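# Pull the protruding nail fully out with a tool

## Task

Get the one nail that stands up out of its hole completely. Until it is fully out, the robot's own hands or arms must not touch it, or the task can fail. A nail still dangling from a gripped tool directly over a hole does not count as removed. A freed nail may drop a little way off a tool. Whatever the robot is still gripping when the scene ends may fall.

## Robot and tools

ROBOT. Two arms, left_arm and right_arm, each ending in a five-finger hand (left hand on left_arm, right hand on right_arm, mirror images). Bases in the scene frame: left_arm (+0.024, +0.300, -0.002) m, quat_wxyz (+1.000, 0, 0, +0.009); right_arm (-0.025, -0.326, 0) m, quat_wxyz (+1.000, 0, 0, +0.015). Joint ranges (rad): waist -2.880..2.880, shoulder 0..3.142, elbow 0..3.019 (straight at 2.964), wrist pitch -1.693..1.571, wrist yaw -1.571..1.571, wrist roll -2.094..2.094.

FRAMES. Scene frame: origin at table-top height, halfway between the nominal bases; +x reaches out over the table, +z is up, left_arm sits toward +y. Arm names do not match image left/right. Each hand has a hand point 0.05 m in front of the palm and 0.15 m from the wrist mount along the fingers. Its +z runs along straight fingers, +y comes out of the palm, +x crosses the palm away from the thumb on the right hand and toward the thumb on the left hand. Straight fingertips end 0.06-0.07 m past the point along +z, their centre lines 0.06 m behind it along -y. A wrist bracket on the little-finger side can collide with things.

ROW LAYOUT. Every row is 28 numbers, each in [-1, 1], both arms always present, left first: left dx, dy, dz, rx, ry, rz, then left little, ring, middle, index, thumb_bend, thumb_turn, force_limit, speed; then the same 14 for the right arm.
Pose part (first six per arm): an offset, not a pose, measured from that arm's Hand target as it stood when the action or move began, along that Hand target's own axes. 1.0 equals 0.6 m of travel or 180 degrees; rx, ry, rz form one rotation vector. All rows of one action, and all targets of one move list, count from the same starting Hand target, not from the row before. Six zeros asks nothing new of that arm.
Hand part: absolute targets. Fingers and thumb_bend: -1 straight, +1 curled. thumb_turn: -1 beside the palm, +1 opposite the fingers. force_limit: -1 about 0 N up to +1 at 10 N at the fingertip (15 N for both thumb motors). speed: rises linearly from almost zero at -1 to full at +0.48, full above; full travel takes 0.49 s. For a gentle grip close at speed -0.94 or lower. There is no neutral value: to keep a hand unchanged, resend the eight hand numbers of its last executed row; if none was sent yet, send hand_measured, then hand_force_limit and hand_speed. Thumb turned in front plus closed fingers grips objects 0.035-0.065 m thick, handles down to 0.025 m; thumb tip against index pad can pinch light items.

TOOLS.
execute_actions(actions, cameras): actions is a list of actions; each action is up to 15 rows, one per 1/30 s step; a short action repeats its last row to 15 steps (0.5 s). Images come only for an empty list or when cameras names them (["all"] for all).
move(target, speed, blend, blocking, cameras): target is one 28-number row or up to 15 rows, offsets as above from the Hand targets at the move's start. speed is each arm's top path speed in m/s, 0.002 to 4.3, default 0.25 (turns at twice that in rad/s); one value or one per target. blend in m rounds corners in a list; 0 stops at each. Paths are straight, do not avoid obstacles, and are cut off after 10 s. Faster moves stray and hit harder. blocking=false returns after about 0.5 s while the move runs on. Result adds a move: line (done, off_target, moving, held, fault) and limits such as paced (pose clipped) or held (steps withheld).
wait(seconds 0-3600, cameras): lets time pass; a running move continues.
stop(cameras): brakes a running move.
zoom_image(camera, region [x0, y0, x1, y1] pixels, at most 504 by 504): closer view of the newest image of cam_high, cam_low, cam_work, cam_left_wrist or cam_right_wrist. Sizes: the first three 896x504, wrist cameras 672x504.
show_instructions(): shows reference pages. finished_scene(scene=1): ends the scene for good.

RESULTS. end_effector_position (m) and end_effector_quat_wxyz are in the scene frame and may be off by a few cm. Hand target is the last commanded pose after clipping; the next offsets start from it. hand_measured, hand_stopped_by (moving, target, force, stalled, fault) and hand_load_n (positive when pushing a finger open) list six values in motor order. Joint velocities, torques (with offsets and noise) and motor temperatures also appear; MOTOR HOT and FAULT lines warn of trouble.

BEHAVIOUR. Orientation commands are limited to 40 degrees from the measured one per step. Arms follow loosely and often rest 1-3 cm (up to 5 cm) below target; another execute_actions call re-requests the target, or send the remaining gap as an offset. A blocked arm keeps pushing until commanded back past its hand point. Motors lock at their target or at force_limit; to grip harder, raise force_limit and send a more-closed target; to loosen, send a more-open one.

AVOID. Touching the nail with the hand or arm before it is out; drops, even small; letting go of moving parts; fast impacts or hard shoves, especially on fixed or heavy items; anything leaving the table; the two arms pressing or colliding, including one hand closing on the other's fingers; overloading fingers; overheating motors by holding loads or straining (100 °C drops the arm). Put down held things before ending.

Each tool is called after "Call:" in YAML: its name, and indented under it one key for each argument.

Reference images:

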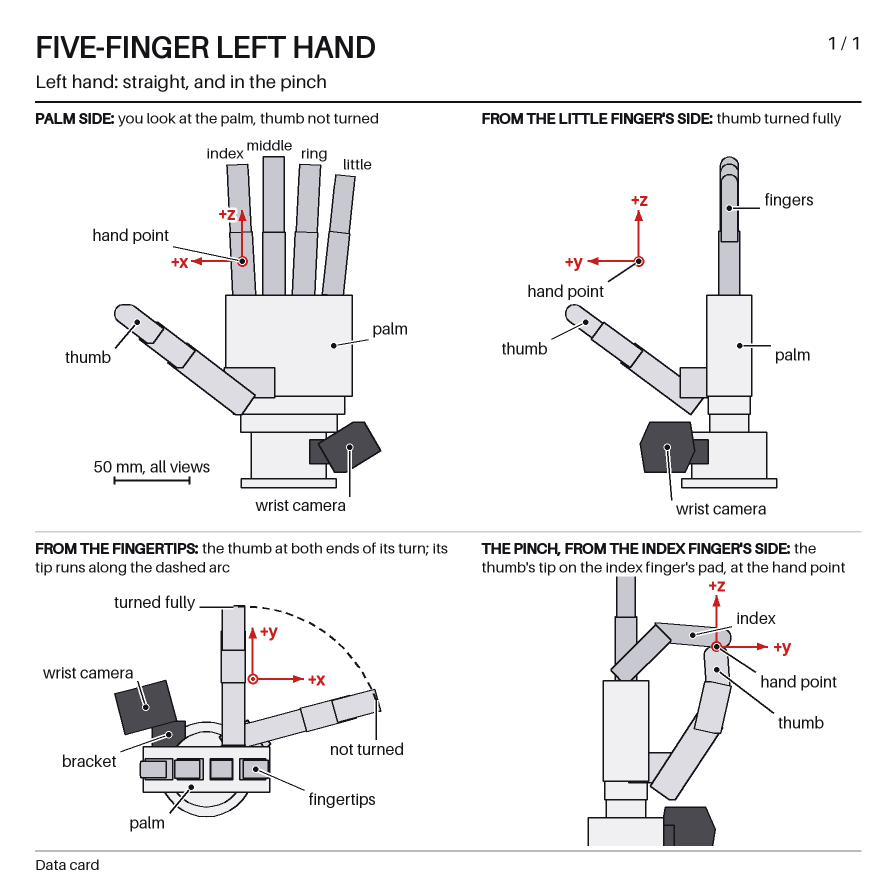

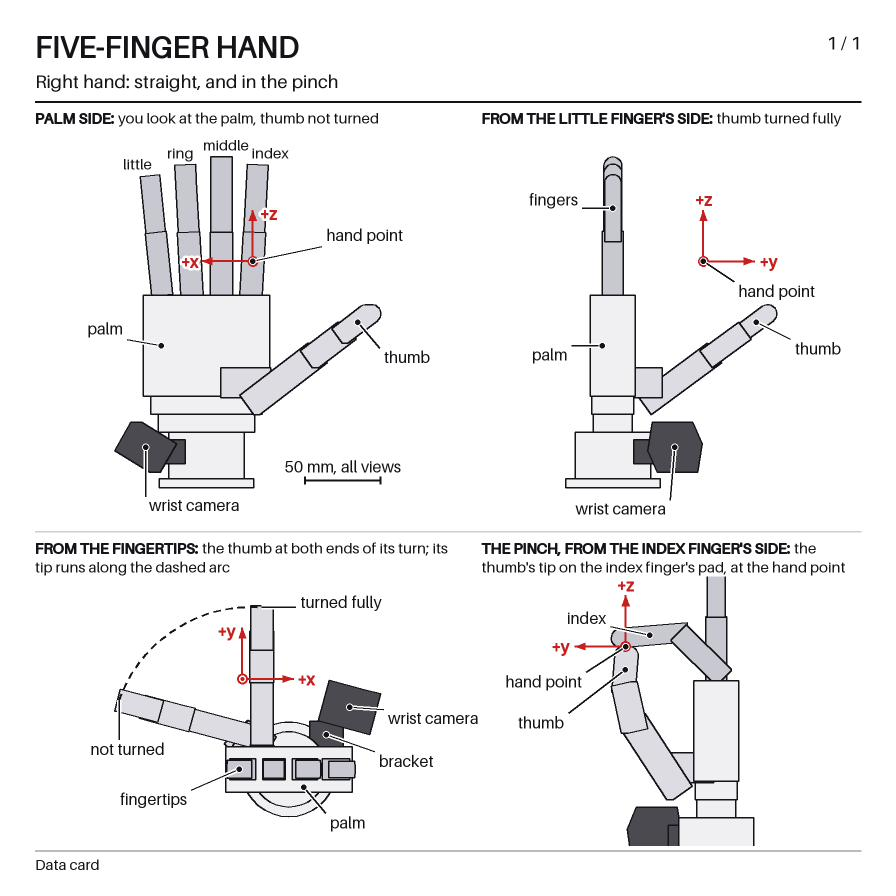

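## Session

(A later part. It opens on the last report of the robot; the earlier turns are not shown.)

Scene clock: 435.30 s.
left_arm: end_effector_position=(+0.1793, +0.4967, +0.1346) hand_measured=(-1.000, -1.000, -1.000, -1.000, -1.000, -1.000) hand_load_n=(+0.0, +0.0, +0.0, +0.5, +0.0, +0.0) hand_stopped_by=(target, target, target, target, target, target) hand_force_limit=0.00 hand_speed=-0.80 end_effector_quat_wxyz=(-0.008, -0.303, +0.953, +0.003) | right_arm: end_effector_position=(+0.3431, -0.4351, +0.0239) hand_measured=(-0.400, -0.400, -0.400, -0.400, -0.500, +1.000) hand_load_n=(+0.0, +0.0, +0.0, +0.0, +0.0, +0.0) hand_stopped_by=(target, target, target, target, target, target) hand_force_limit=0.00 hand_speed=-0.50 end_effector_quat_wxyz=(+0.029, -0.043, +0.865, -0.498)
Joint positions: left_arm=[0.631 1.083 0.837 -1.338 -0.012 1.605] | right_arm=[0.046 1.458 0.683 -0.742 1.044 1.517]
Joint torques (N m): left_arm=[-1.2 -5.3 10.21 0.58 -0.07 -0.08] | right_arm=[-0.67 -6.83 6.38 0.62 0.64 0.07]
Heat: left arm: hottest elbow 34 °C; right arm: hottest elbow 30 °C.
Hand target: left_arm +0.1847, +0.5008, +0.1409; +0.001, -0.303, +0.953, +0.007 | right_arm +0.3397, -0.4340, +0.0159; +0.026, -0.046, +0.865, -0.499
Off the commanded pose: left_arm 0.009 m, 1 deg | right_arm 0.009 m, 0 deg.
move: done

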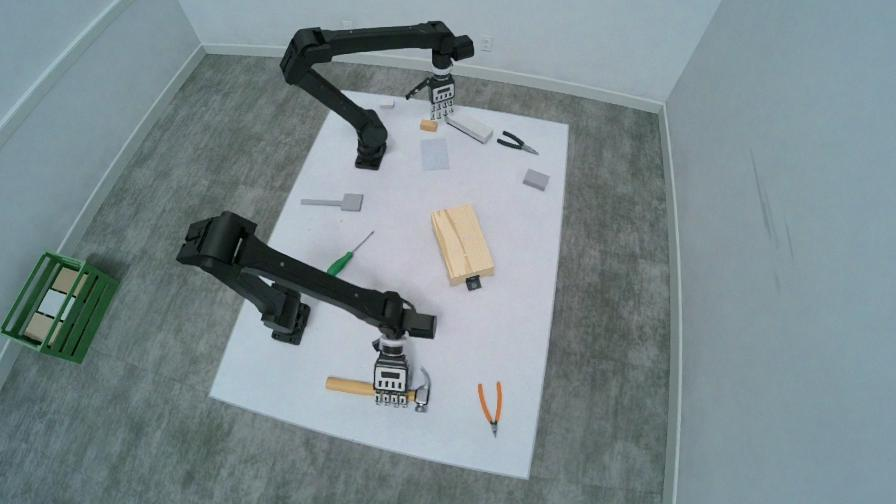

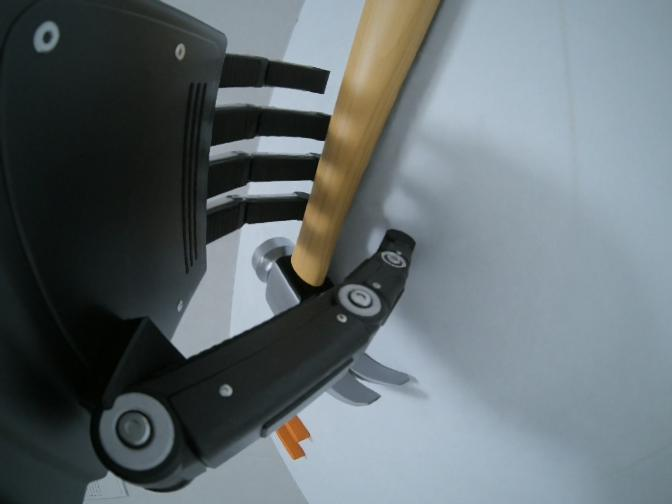

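Call:
move:
  target: [0,0,0,0,0,0,-1,-1,-1,-1,-1,-1,0,-0.8,0,0,0,0,0,0,0.1,0.1,0.1,0.1,-0.1,1,-0.6,-0.9]

Call:
move:
  target: [0,0,0,0,0,0,-1,-1,-1,-1,-1,-1,0,-0.8,0,0,0,0,0,0,0.8,0.8,0.8,0.8,0.3,1,0.3,-0.9]
  cameras: ["cam_high","cam_right_wrist"]

Scene clock: 441.87 s.
left_arm: end_effector_position=(+0.1793, +0.4967, +0.1346) hand_measured=(-1.000, -1.000, -1.000, -1.000, -1.000, -1.000) hand_load_n=(+0.0, +0.0, +0.0, +0.0, +0.0, +0.0) hand_stopped_by=(target, target, target, target, target, target) hand_force_limit=0.00 hand_speed=-0.80 end_effector_quat_wxyz=(-0.008, -0.303, +0.953, +0.003) | right_arm: end_effector_position=(+0.3431, -0.4355, +0.0242) hand_measured=(+0.100, +0.036, +0.000, -0.186, -0.286, +1.000) hand_load_n=(+0.5, +3.5, +2.5, +0.0, +4.0, +0.5) hand_stopped_by=(target, force, force, force, force, target) hand_force_limit=-0.60 hand_speed=-0.90 end_effector_quat_wxyz=(+0.029, -0.043, +0.865, -0.499)
Joint positions: left_arm=[0.631 1.083 0.837 -1.338 -0.012 1.605] | right_arm=[0.046 1.458 0.683 -0.742 1.047 1.517]
Joint torques (N m): left_arm=[-0.97 -5.83 10.17 0.58 -0.07 -0.08] | right_arm=[-0.32 -7.53 6.58 0.61 0.49 0.12]
Heat: left arm: hottest elbow 34 °C; right arm: hottest elbow 30 °C.
Hand target: left_arm +0.1847, +0.5008, +0.1409; +0.001, -0.303, +0.953, +0.007 | right_arm +0.3397, -0.4340, +0.0159; +0.026, -0.046, +0.865, -0.499
Off the commanded pose: left_arm 0.009 m, 1 deg | right_arm 0.009 m, 0 deg.
move: done

Scene clock: 442.67 s.
left_arm: end_effector_position=(+0.1793, +0.4967, +0.1346) hand_measured=(-1.000, -1.000, -1.000, -1.000, -1.000, -1.000) hand_load_n=(+0.0, +0.0, +0.0, +0.0, +0.0, +0.0) hand_stopped_by=(target, target, target, target, target, target) hand_force_limit=0.00 hand_speed=-0.80 end_effector_quat_wxyz=(-0.008, -0.303, +0.953, +0.003) | right_arm: end_effector_position=(+0.3432, -0.4352, +0.0240) hand_measured=(+0.172, +0.052, +0.024, -0.040, -0.274, +1.000) hand_load_n=(+3.0, +0.5, +6.5, +6.0, +11.5, +3.5) hand_stopped_by=(force, force, force, force, force, target) hand_force_limit=0.30 hand_speed=-0.90 end_effector_quat_wxyz=(+0.029, -0.043, +0.865, -0.499)
Joint positions: left_arm=[0.631 1.083 0.837 -1.338 -0.012 1.605] | right_arm=[0.046 1.458 0.683 -0.742 1.045 1.517]
Joint torques (N m): left_arm=[-1.14 -5.71 10.21 0.5 -0.06 -0.11] | right_arm=[-0.44 -7.24 6.41 0.64 0.56 0.04]
Heat: left arm: hottest elbow 34 °C; right arm: hottest elbow 30 °C.
Hand target: left_arm +0.1847, +0.5008, +0.1409; +0.001, -0.303, +0.953, +0.007 | right_arm +0.3397, -0.4340, +0.0159; +0.026, -0.046, +0.865, -0.499
Off the commanded pose: left_arm 0.009 m, 1 deg | right_arm 0.009 m, 0 deg.
move: done

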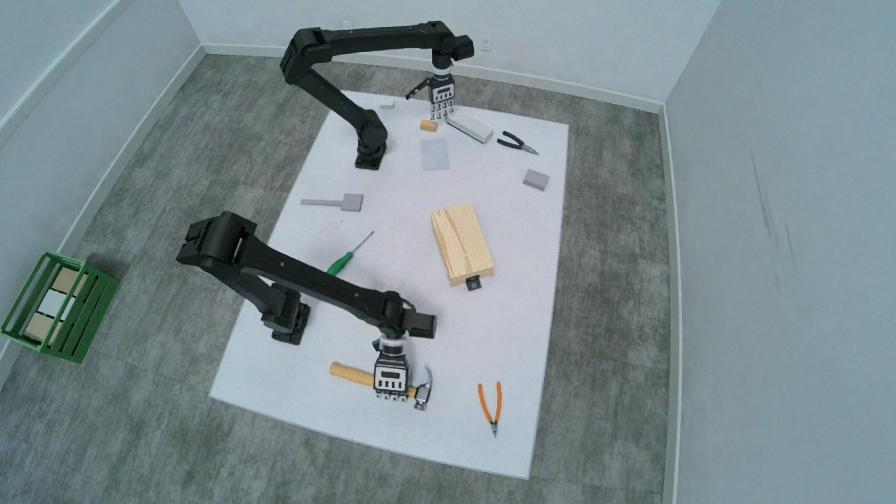

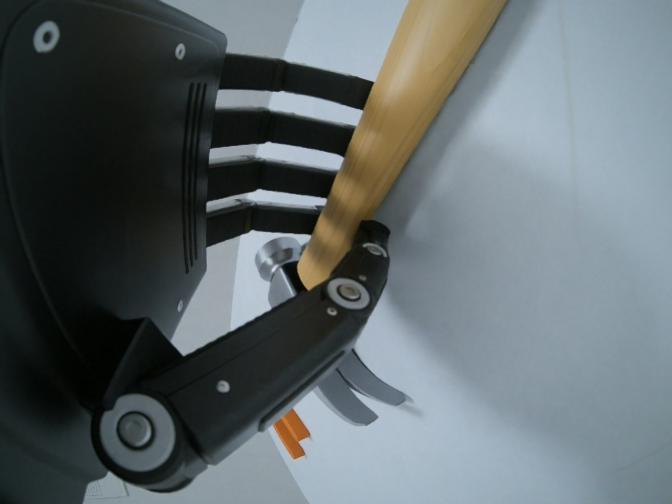

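Call:
move:
  target: [0,0,0,0,0,0,-1,-1,-1,-1,-1,-1,0,-0.8,0,-0.115,-0.0667,0,0,0,0.8,0.8,0.8,0.8,0.3,1,0.3,-0.9]
  speed: 0.1
  cameras: ["cam_high","cam_right_wrist","cam_low"]

Call:
zoom_image:
  camera: "cam_high"
  region: [310, 340, 460, 440]

Call:
zoom_image:
  camera: "cam_low"
  region: [400, 230, 560, 330]

Scene clock: 448.47 s.
left_arm: end_effector_position=(+0.1793, +0.4967, +0.1346) hand_measured=(-1.000, -1.000, -1.000, -1.000, -1.000, -1.000) hand_load_n=(+0.0, +0.0, +0.0, +0.0, +0.0, +0.0) hand_stopped_by=(target, target, target, target, target, target) hand_force_limit=0.00 hand_speed=-0.80 end_effector_quat_wxyz=(-0.008, -0.303, +0.953, +0.003) | right_arm: end_effector_position=(+0.3182, -0.4354, +0.0729) hand_measured=(+0.172, +0.052, +0.024, -0.040, -0.274, +1.000) hand_load_n=(+0.0, +0.0, +10.0, +0.0, +11.0, +3.0) hand_stopped_by=(force, force, force, force, force, target) hand_force_limit=0.30 hand_speed=-0.90 end_effector_quat_wxyz=(+0.000, -0.062, +0.867, -0.494)
Joint positions: left_arm=[0.631 1.083 0.837 -1.338 -0.012 1.605] | right_arm=[0.046 1.319 0.723 -0.984 1.034 1.511]
Joint torques (N m): left_arm=[-0.85 -5.66 10.17 0.54 -0.07 -0.1] | right_arm=[-1.03 -8.41 13.24 -0.46 0.96 0.08]
Heat: left arm: hottest elbow 34 °C; right arm: hottest elbow 30 °C.
Hand target: left_arm +0.1847, +0.5008, +0.1409; +0.001, -0.303, +0.953, +0.007 | right_arm +0.3398, -0.4339, +0.0958; +0.026, -0.046, +0.865, -0.499
Off the commanded pose: left_arm 0.009 m, 1 deg | right_arm 0.031 m, 4 deg.
move: off_target (right_arm)
Images, in order (width x height): cam_high 896x504, cam_low 896x504, cam_right_wrist 672x504.

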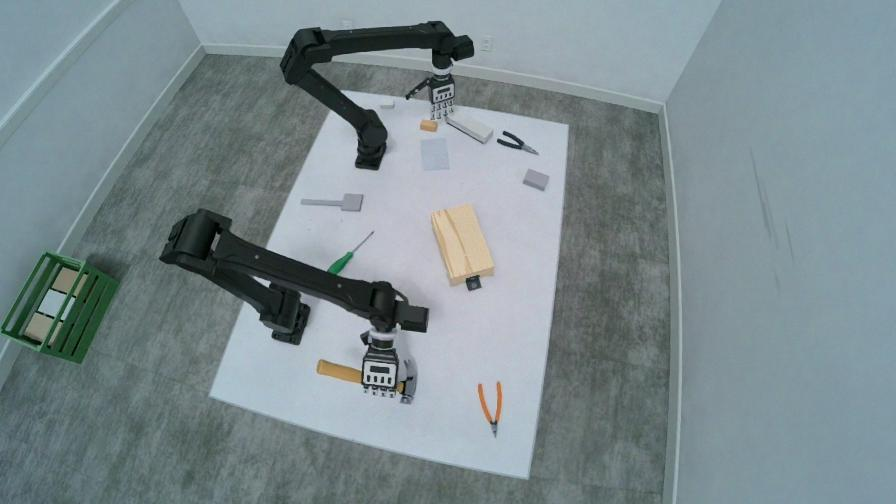

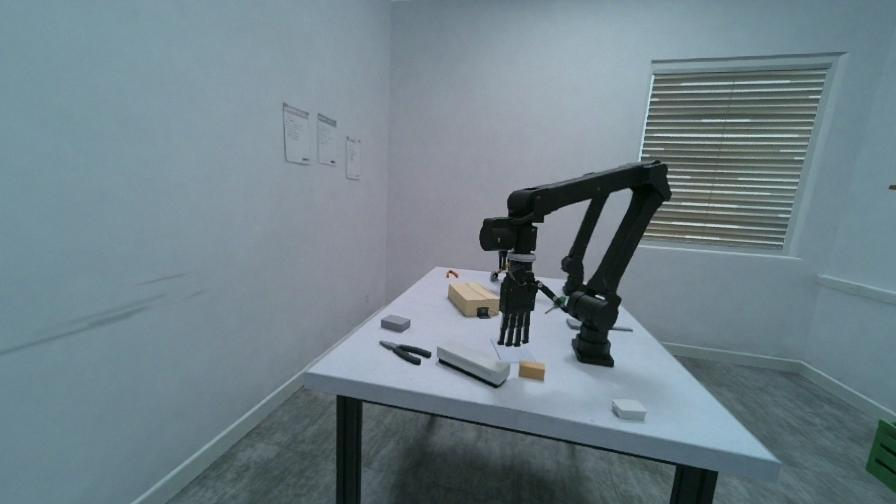

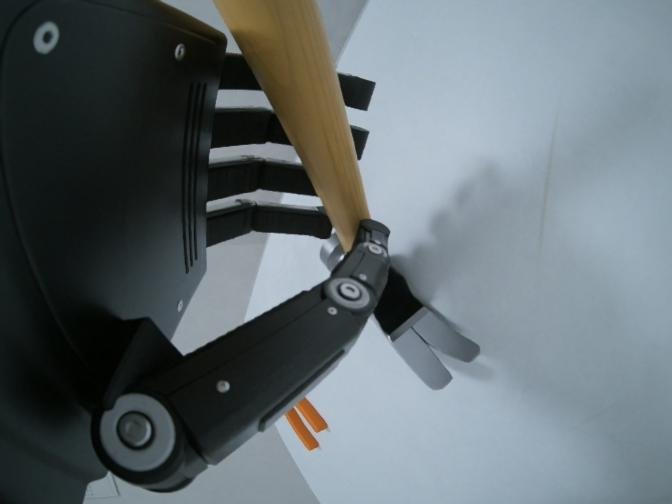

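Scaled by 3.360 from the camera's image (finer frame: 1280x720).

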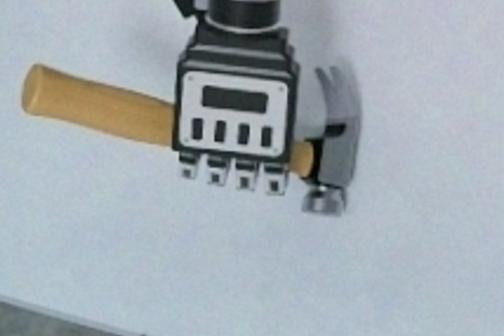

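Scaled by 3.150 from the camera's image (finer frame: 1280x720).

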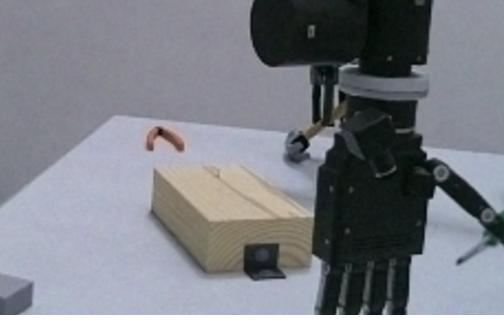

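Call:
move:
  target: [0,0,0,0,0,0,-1,-1,-1,-1,-1,-1,0,-0.8,0,-0.0866,-0.05,0,0,0,0.8,0.8,0.8,0.8,0.3,1,0.3,-0.9]
  speed: 0.1
  cameras: ["cam_high","cam_right_wrist","cam_low"]

Call:
zoom_image:
  camera: "cam_high"
  region: [310, 340, 460, 440]

Call:
zoom_image:
  camera: "cam_low"
  region: [400, 230, 560, 330]

Scene clock: 458.50 s.
left_arm: end_effector_position=(+0.1793, +0.4967, +0.1346) hand_measured=(-1.000, -1.000, -1.000, -1.000, -1.000, -1.000) hand_load_n=(+0.0, +0.0, +0.0, +0.0, +0.0, +0.0) hand_stopped_by=(target, target, target, target, target, target) hand_force_limit=0.00 hand_speed=-0.80 end_effector_quat_wxyz=(-0.008, -0.303, +0.953, +0.003) | right_arm: end_effector_position=(+0.3138, -0.4353, +0.1215) hand_measured=(+0.172, +0.052, +0.024, -0.040, -0.274, +1.000) hand_load_n=(+0.0, +0.0, +9.5, +0.0, +12.0, +2.0) hand_stopped_by=(force, force, force, force, force, target) hand_force_limit=0.30 hand_speed=-0.90 end_effector_quat_wxyz=(-0.013, -0.069, +0.867, -0.493)
Joint positions: left_arm=[0.631 1.083 0.837 -1.338 -0.012 1.605] | right_arm=[0.046 1.247 0.809 -1.172 1.031 1.511]
Joint torques (N m): left_arm=[-1.26 -5.66 10.11 0.57 -0.06 -0.1] | right_arm=[0.03 -9.17 15.65 -0.47 1.04 0.09]
Heat: left arm: hottest elbow 34 °C; right arm: hottest elbow 31 °C.
Hand target: left_arm +0.1847, +0.5008, +0.1409; +0.001, -0.303, +0.953, +0.007 | right_arm +0.3398, -0.4340, +0.1558; +0.026, -0.046, +0.865, -0.499
Off the commanded pose: left_arm 0.009 m, 1 deg | right_arm 0.043 m, 5 deg.
move: off_target (right_arm)
Images, in order (width x height): cam_high 896x504, cam_low 896x504, cam_right_wrist 672x504.

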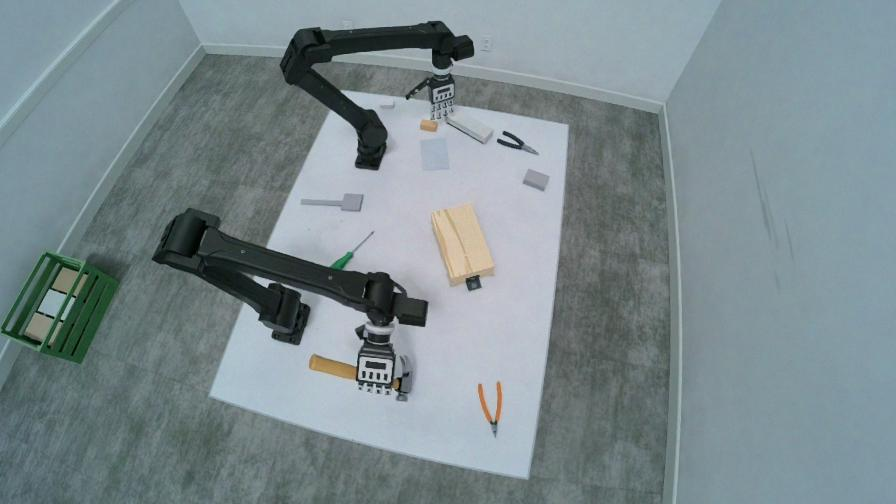

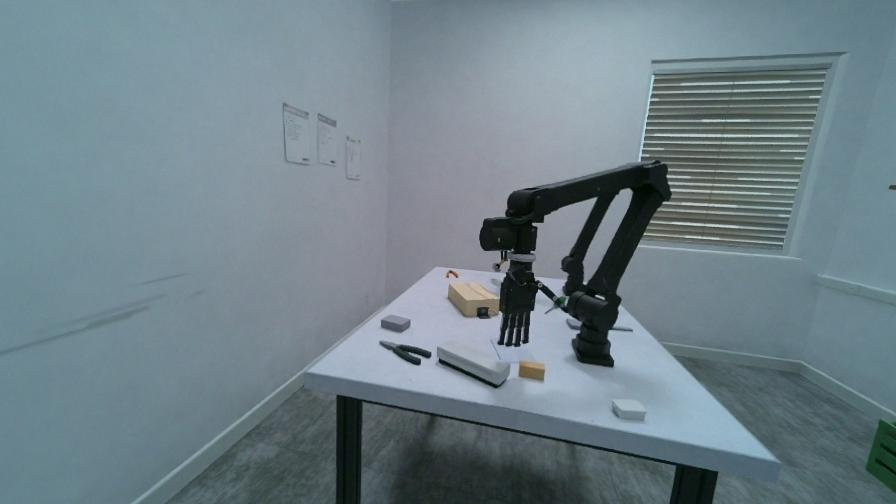

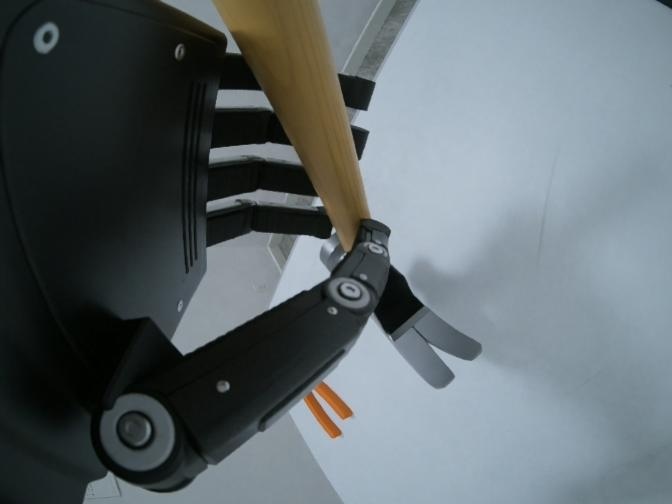

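Scaled by 3.360 from the camera's image (finer frame: 1280x720).

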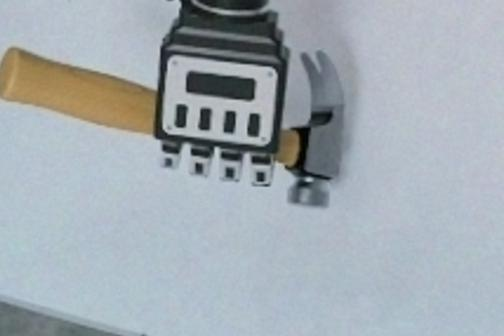

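Scaled by 3.150 from the camera's image (finer frame: 1280x720).

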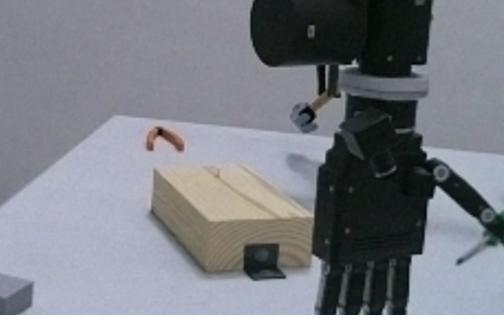

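Call:
move:
  target: [0,0,0,0,0,0,-1,-1,-1,-1,-1,-1,0,-0.8,0,0,0,0,0,0,0.95,0.95,0.8,0.8,0.3,1,0,-0.9]
  speed: 0.1
  cameras: ["cam_high","cam_right_wrist","cam_low"]

Scene clock: 463.83 s.
left_arm: end_effector_position=(+0.1793, +0.4967, +0.1346) hand_measured=(-1.000, -1.000, -1.000, -1.000, -1.000, -1.000) hand_load_n=(+0.0, +0.0, +0.0, +0.0, +0.0, +0.0) hand_stopped_by=(target, target, target, target, target, target) hand_force_limit=0.00 hand_speed=-0.80 end_effector_quat_wxyz=(-0.008, -0.303, +0.953, +0.003) | right_arm: end_effector_position=(+0.3138, -0.4353, +0.1215) hand_measured=(+0.552, +0.190, +0.024, -0.040, -0.274, +1.000) hand_load_n=(+4.0, +0.0, +9.0, +0.0, +16.5, +6.0) hand_stopped_by=(force, force, force, force, force, target) hand_force_limit=0.00 hand_speed=-0.90 end_effector_quat_wxyz=(-0.013, -0.069, +0.867, -0.493)
Joint positions: left_arm=[0.631 1.083 0.837 -1.338 -0.012 1.605] | right_arm=[0.046 1.247 0.809 -1.172 1.031 1.511]
Joint torques (N m): left_arm=[-0.97 -5.66 10.21 0.57 -0.07 -0.1] | right_arm=[0.09 -8.88 15.51 -0.65 1.05 0.11]
Heat: left arm: hottest elbow 34 °C; right arm: hottest elbow 31 °C.
Hand target: left_arm +0.1847, +0.5008, +0.1409; +0.001, -0.303, +0.953, +0.007 | right_arm +0.3398, -0.4340, +0.1558; +0.026, -0.046, +0.865, -0.499
Off the commanded pose: left_arm 0.009 m, 1 deg | right_arm 0.043 m, 5 deg.
move: done
Images, in order (width x height): cam_high 896x504, cam_low 896x504, cam_right_wrist 672x504.

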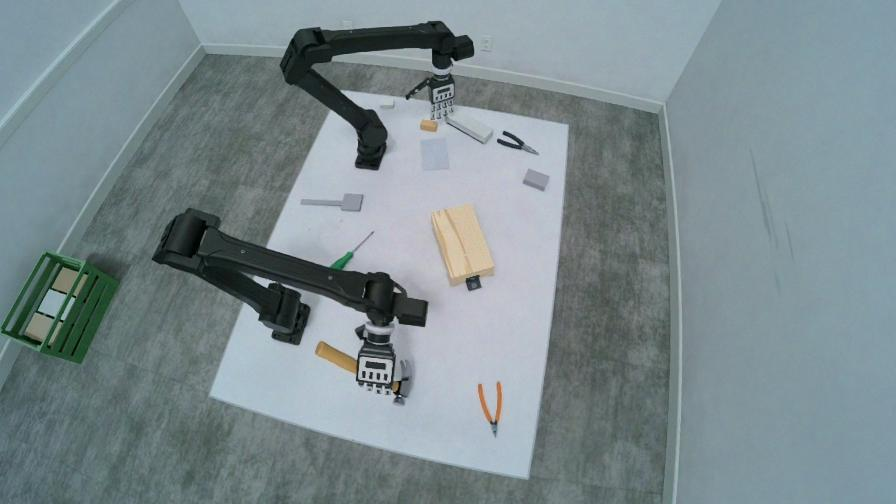

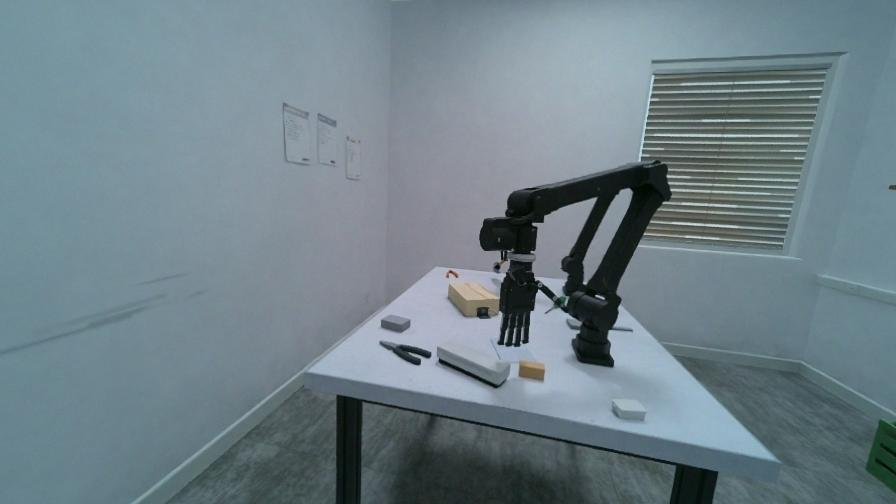

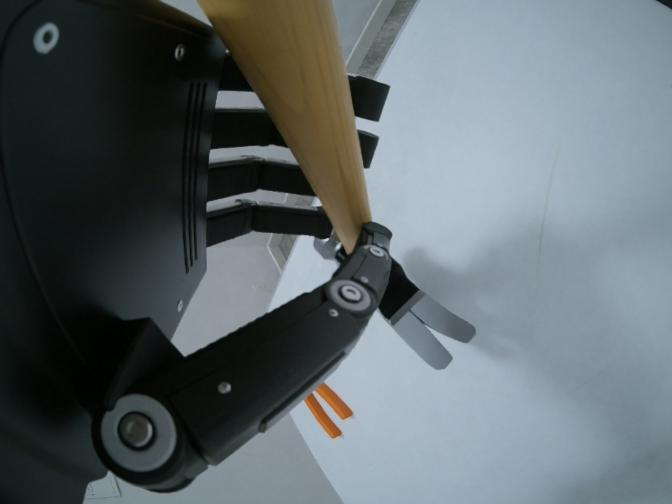

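Call:
move:
  target: [0,0,0,0,0,0,-1,-1,-1,-1,-1,-1,0,-0.8,0.028,-0.1034,-0.1211,0,0,-0.333,0.95,0.95,0.8,0.8,0.3,1,0,-0.9]
  speed: 0.12
  cameras: ["cam_high","cam_right_wrist","cam_low","cam_work"]

Call:
zoom_image:
  camera: "cam_high"
  region: [310, 300, 460, 420]

Call:
zoom_image:
  camera: "cam_low"
  region: [400, 200, 560, 320]

Scene clock: 492.73 s.
left_arm: end_effector_position=(+0.1793, +0.4967, +0.1346) hand_measured=(-1.000, -1.000, -1.000, -1.000, -1.000, -1.000) hand_load_n=(+0.0, +0.0, +0.0, +0.0, +0.0, +0.0) hand_stopped_by=(target, target, target, target, target, target) hand_force_limit=0.00 hand_speed=-0.80 end_effector_quat_wxyz=(-0.008, -0.303, +0.953, +0.003) | right_arm: end_effector_position=(+0.3052, -0.4068, +0.2201) hand_measured=(+0.552, +0.190, +0.024, -0.040, -0.274, +1.000) hand_load_n=(+1.0, +0.0, +6.5, +1.5, +11.0, +5.0) hand_stopped_by=(force, force, force, force, force, target) hand_force_limit=0.00 hand_speed=-0.90 end_effector_quat_wxyz=(-0.234, -0.462, +0.735, -0.438)
Joint positions: left_arm=[0.631 1.083 0.837 -1.338 -0.012 1.605] | right_arm=[0.136 1.337 1.141 -1.537 1.031 0.707]
Joint torques (N m): left_arm=[-0.85 -5.48 10.14 0.59 -0.06 -0.1] | right_arm=[-0.67 -9.41 16.23 -1.11 1 -0.43]
Heat: left arm: hottest elbow 34 °C; right arm: hottest elbow 33 °C.
Hand target: left_arm +0.1847, +0.5008, +0.1409; +0.001, -0.303, +0.953, +0.007 | right_arm +0.3199, -0.4040, +0.2459; -0.226, -0.472, +0.727, -0.445
Off the commanded pose: left_arm 0.009 m, 1 deg | right_arm 0.030 m, 2 deg.
move: off_target (right_arm)
Images, in order (width x height): cam_high 896x504, cam_low 896x504, cam_work 896x504, cam_right_wrist 672x504.

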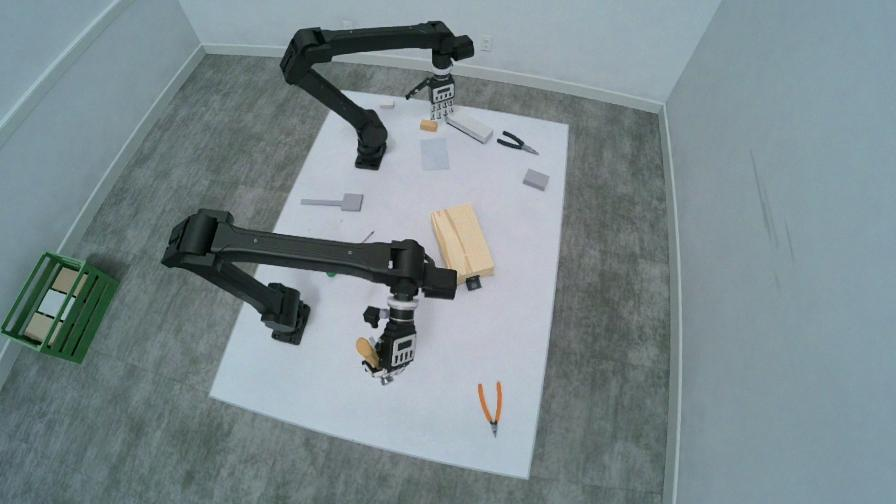

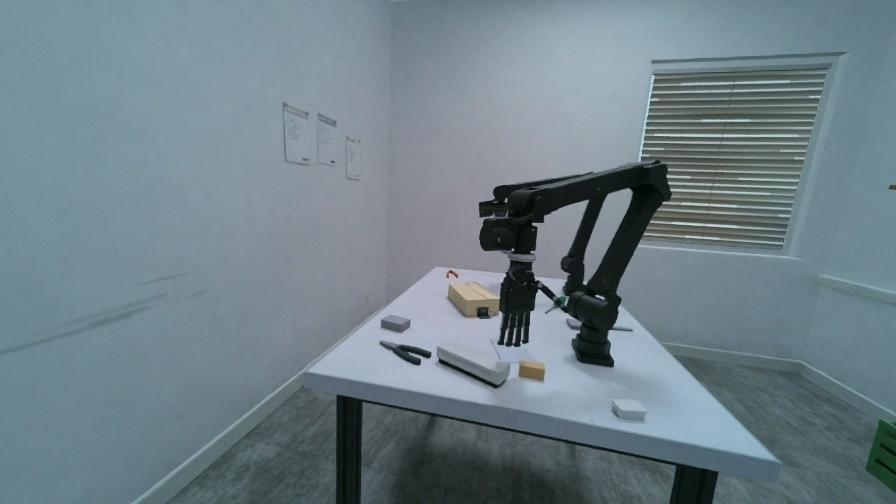

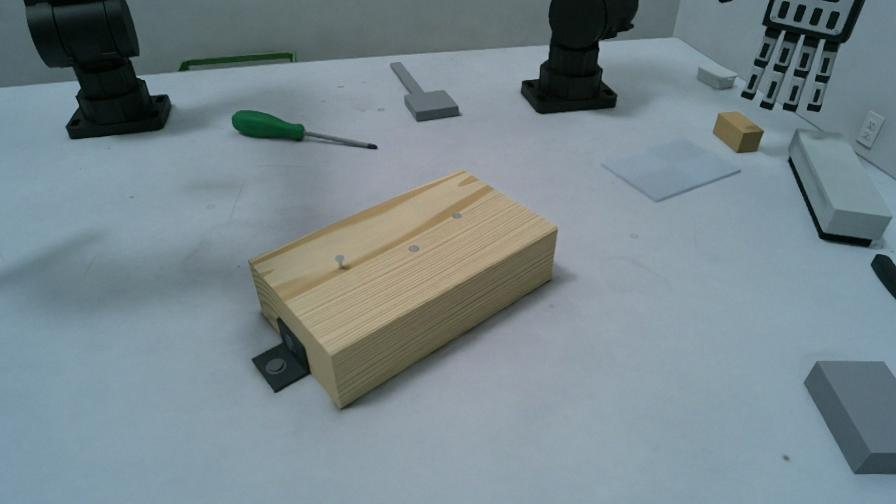

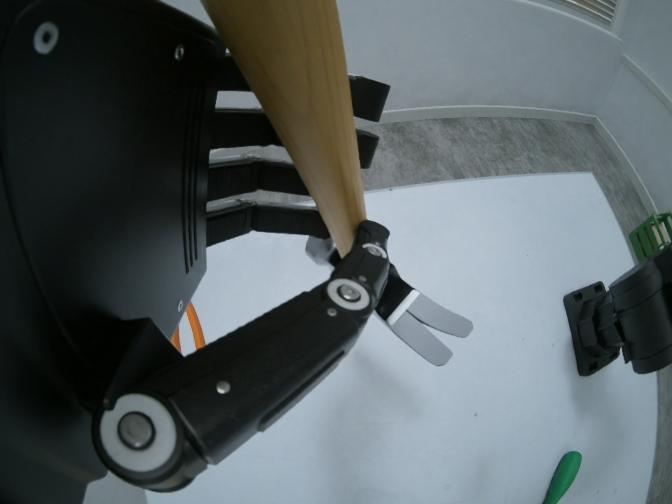

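Scaled by 3.360 from the camera's image (finer frame: 1280x720).

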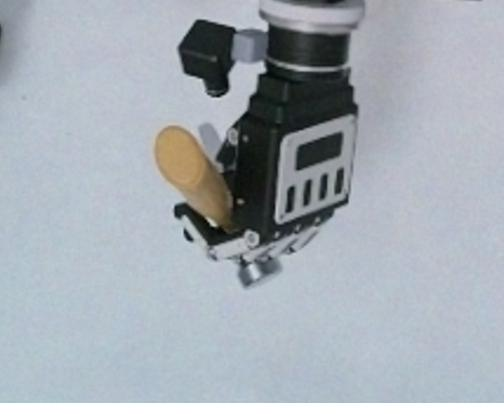

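Scaled by 3.150 from the camera's image (finer frame: 1280x720).

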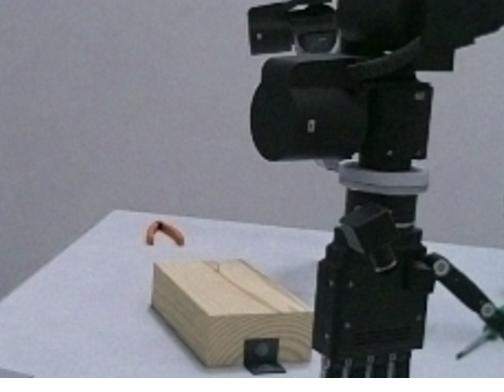

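Call:
move:
  target: [0,0,0,0,0,0,-1,-1,-1,-1,-1,-1,0,-0.8,-0.0778,0.0005,-0.1963,0.4716,-0.201,-0.2118,0.95,0.95,0.8,0.8,0.3,1,0,-0.9]
  speed: 0.25
  cameras: ["cam_high","cam_right_wrist","cam_low","cam_work"]

Scene clock: 509.77 s.
left_arm: end_effector_position=(+0.1793, +0.4967, +0.1346) hand_measured=(-1.000, -1.000, -1.000, -1.000, -1.000, -1.000) hand_load_n=(+0.0, +0.0, +0.0, +0.0, +0.0, +0.0) hand_stopped_by=(target, target, target, target, target, target) hand_force_limit=0.00 hand_speed=-0.80 end_effector_quat_wxyz=(-0.008, -0.303, +0.953, +0.003) | right_arm: end_effector_position=(+0.3206, -0.2765, +0.2377) hand_measured=(+0.552, +0.190, +0.024, -0.040, -0.274, +1.000) hand_load_n=(+1.5, +0.0, +3.5, +2.5, +10.5, +5.0) hand_stopped_by=(force, force, force, force, force, target) hand_force_limit=0.00 hand_speed=-0.90 end_effector_quat_wxyz=(-0.230, +0.814, -0.123, +0.519)
Joint positions: left_arm=[0.631 1.083 0.837 -1.338 -0.012 1.605] | right_arm=[0.187 0.552 0.554 -0.366 -0.047 -1.021]
Joint torques (N m): left_arm=[-0.91 -5.48 10.15 0.64 -0.08 -0.08] | right_arm=[-1.26 -3.31 13.37 3.82 -0.02 -0.46]
Heat: left arm: hottest elbow 34 °C; right arm: hottest elbow 34 °C.
Hand target: left_arm +0.1847, +0.5008, +0.1409; +0.001, -0.303, +0.953, +0.007 | right_arm +0.3300, -0.2802, +0.2698; -0.232, +0.787, -0.103, +0.562
Off the commanded pose: left_arm 0.009 m, 1 deg | right_arm 0.034 m, 6 deg.
move: off_target (right_arm)
Images, in order (width x height): cam_high 896x504, cam_low 896x504, cam_work 896x504, cam_right_wrist 672x504.

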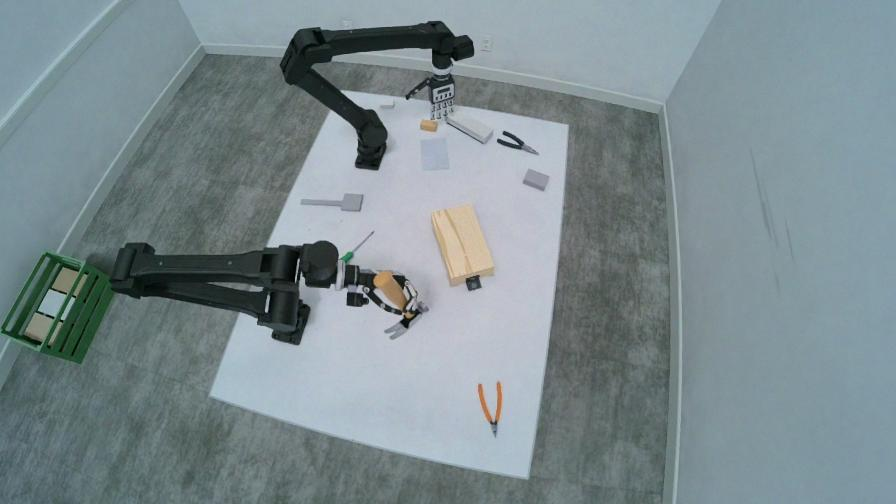

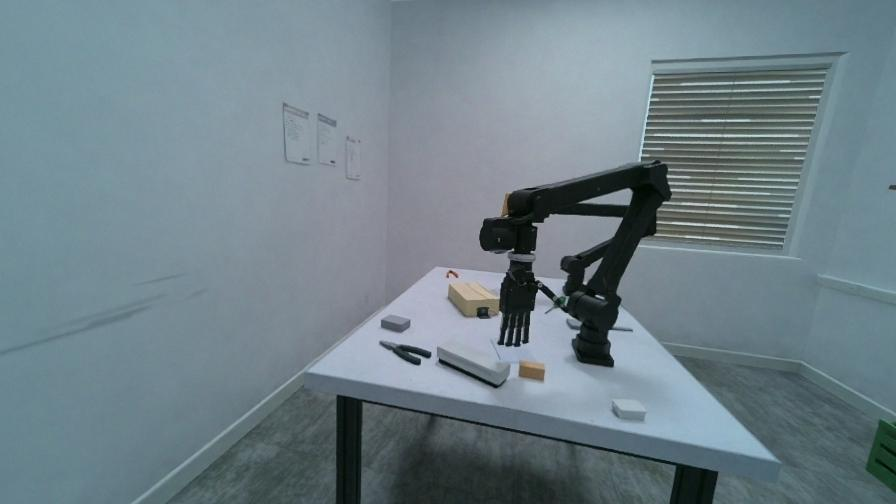

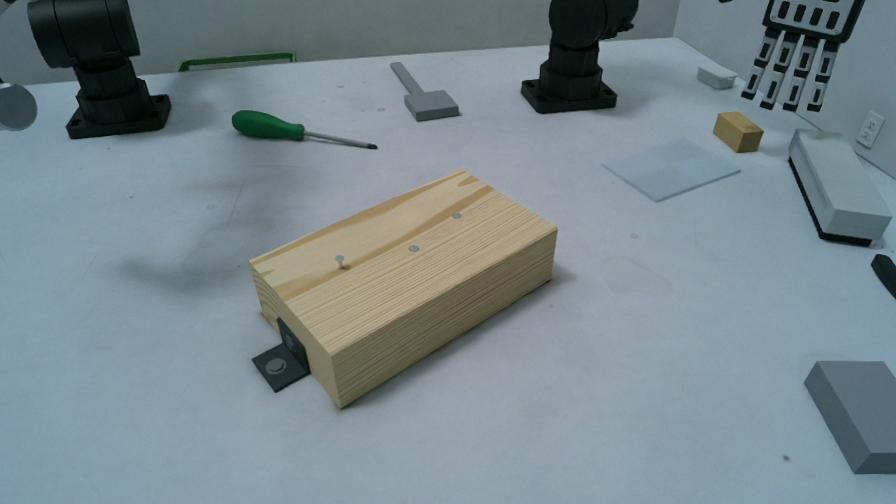

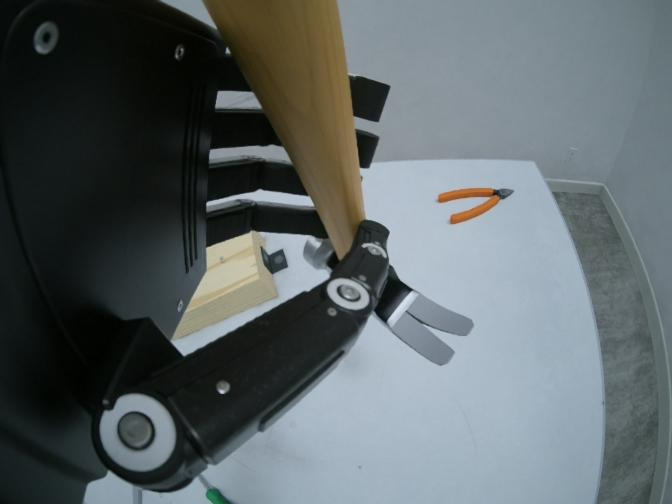

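Call:
move:
  target: [0,0,0,0,0,0,-1,-1,-1,-1,-1,-1,0,-0.8,-0.1407,-0.1047,0.0633,0,0,0,0.95,0.95,0.8,0.8,0.3,1,0,-0.9]
  speed: 0.15
  cameras: ["cam_high","cam_right_wrist","cam_work"]

Call:
zoom_image:
  camera: "cam_work"
  region: [0, 0, 400, 300]

Call:
zoom_image:
  camera: "cam_high"
  region: [310, 240, 460, 360]

Scene clock: 520.13 s.
left_arm: end_effector_position=(+0.1793, +0.4967, +0.1346) hand_measured=(-1.000, -1.000, -1.000, -1.000, -1.000, -1.000) hand_load_n=(+0.0, +0.0, +0.0, +0.0, +0.0, +0.0) hand_stopped_by=(target, target, target, target, target, target) hand_force_limit=0.00 hand_speed=-0.80 end_effector_quat_wxyz=(-0.008, -0.303, +0.953, +0.003) | right_arm: end_effector_position=(+0.3216, -0.1843, +0.1959) hand_measured=(+0.552, +0.190, +0.024, -0.040, -0.274, +1.000) hand_load_n=(+2.0, +0.0, +2.5, +4.0, +9.5, +4.0) hand_stopped_by=(force, force, force, force, force, target) hand_force_limit=0.00 hand_speed=-0.90 end_effector_quat_wxyz=(-0.216, +0.809, -0.101, +0.537)
Joint positions: left_arm=[0.631 1.083 0.837 -1.338 -0.012 1.605] | right_arm=[0.623 0.729 0.48 -0.115 0.373 -0.927]
Joint torques (N m): left_arm=[-0.97 -5.95 10.17 0.44 -0.08 -0.09] | right_arm=[-0.21 -3.02 13.08 3.6 0.26 -0.26]
Heat: left arm: hottest elbow 34 °C; right arm: hottest elbow 35 °C.
Hand target: left_arm +0.1847, +0.5008, +0.1409; +0.001, -0.303, +0.953, +0.007 | right_arm +0.3300, -0.1802, +0.2195; -0.232, +0.787, -0.103, +0.562
Off the commanded pose: left_arm 0.009 m, 1 deg | right_arm 0.025 m, 4 deg.
move: off_target (right_arm)
Images, in order (width x height): cam_high 896x504, cam_work 896x504, cam_right_wrist 672x504.

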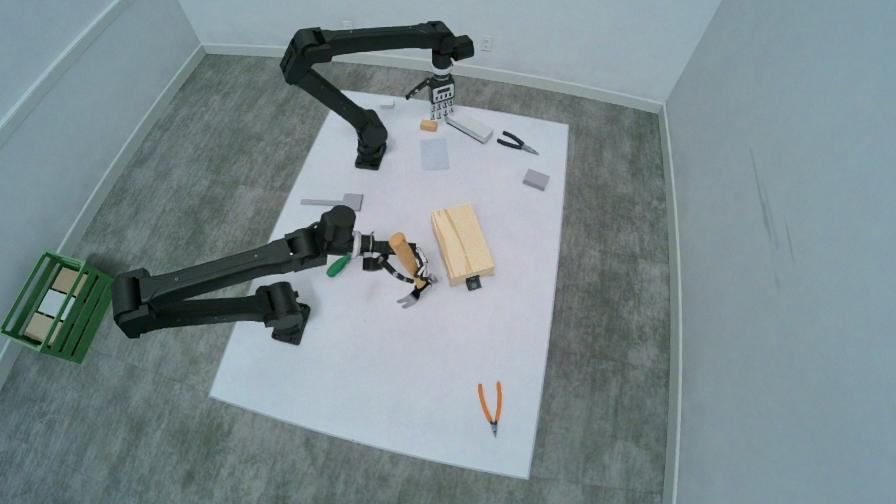

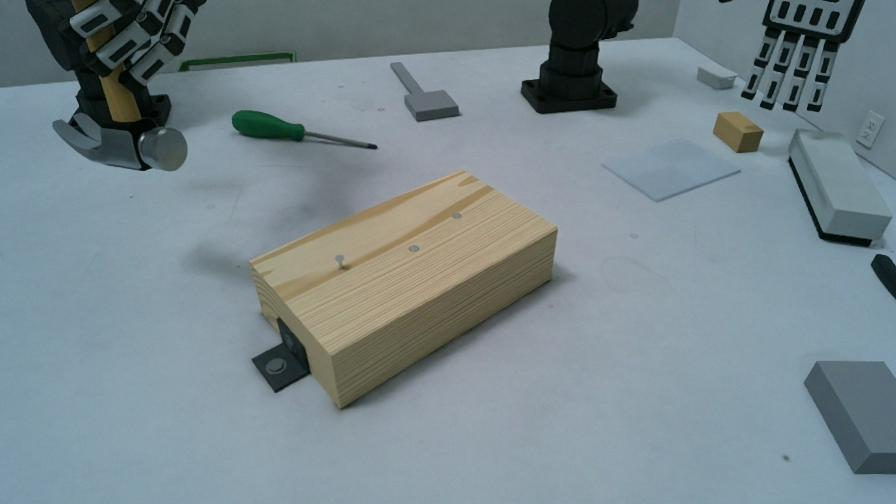

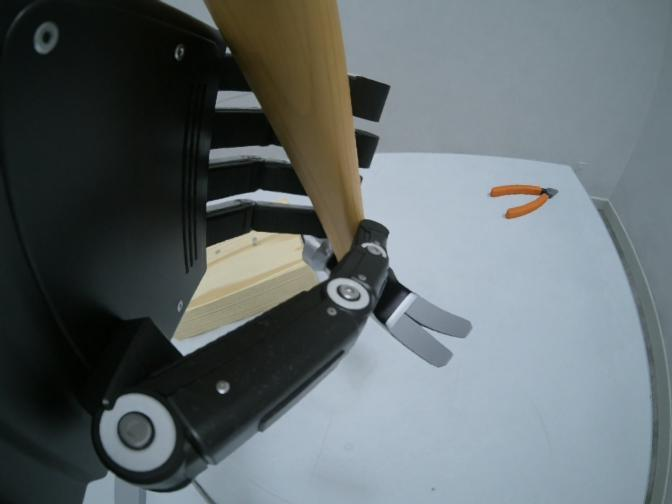

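Scaled by 1.260 from the camera's image (finer frame: 1280x720).

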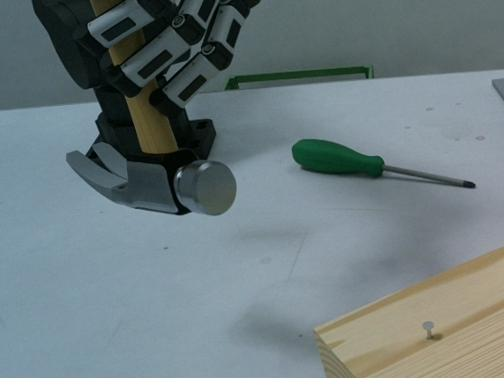

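Scaled by 3.360 from the camera's image (finer frame: 1280x720).

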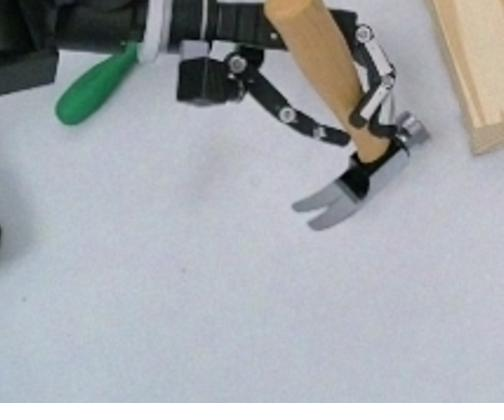

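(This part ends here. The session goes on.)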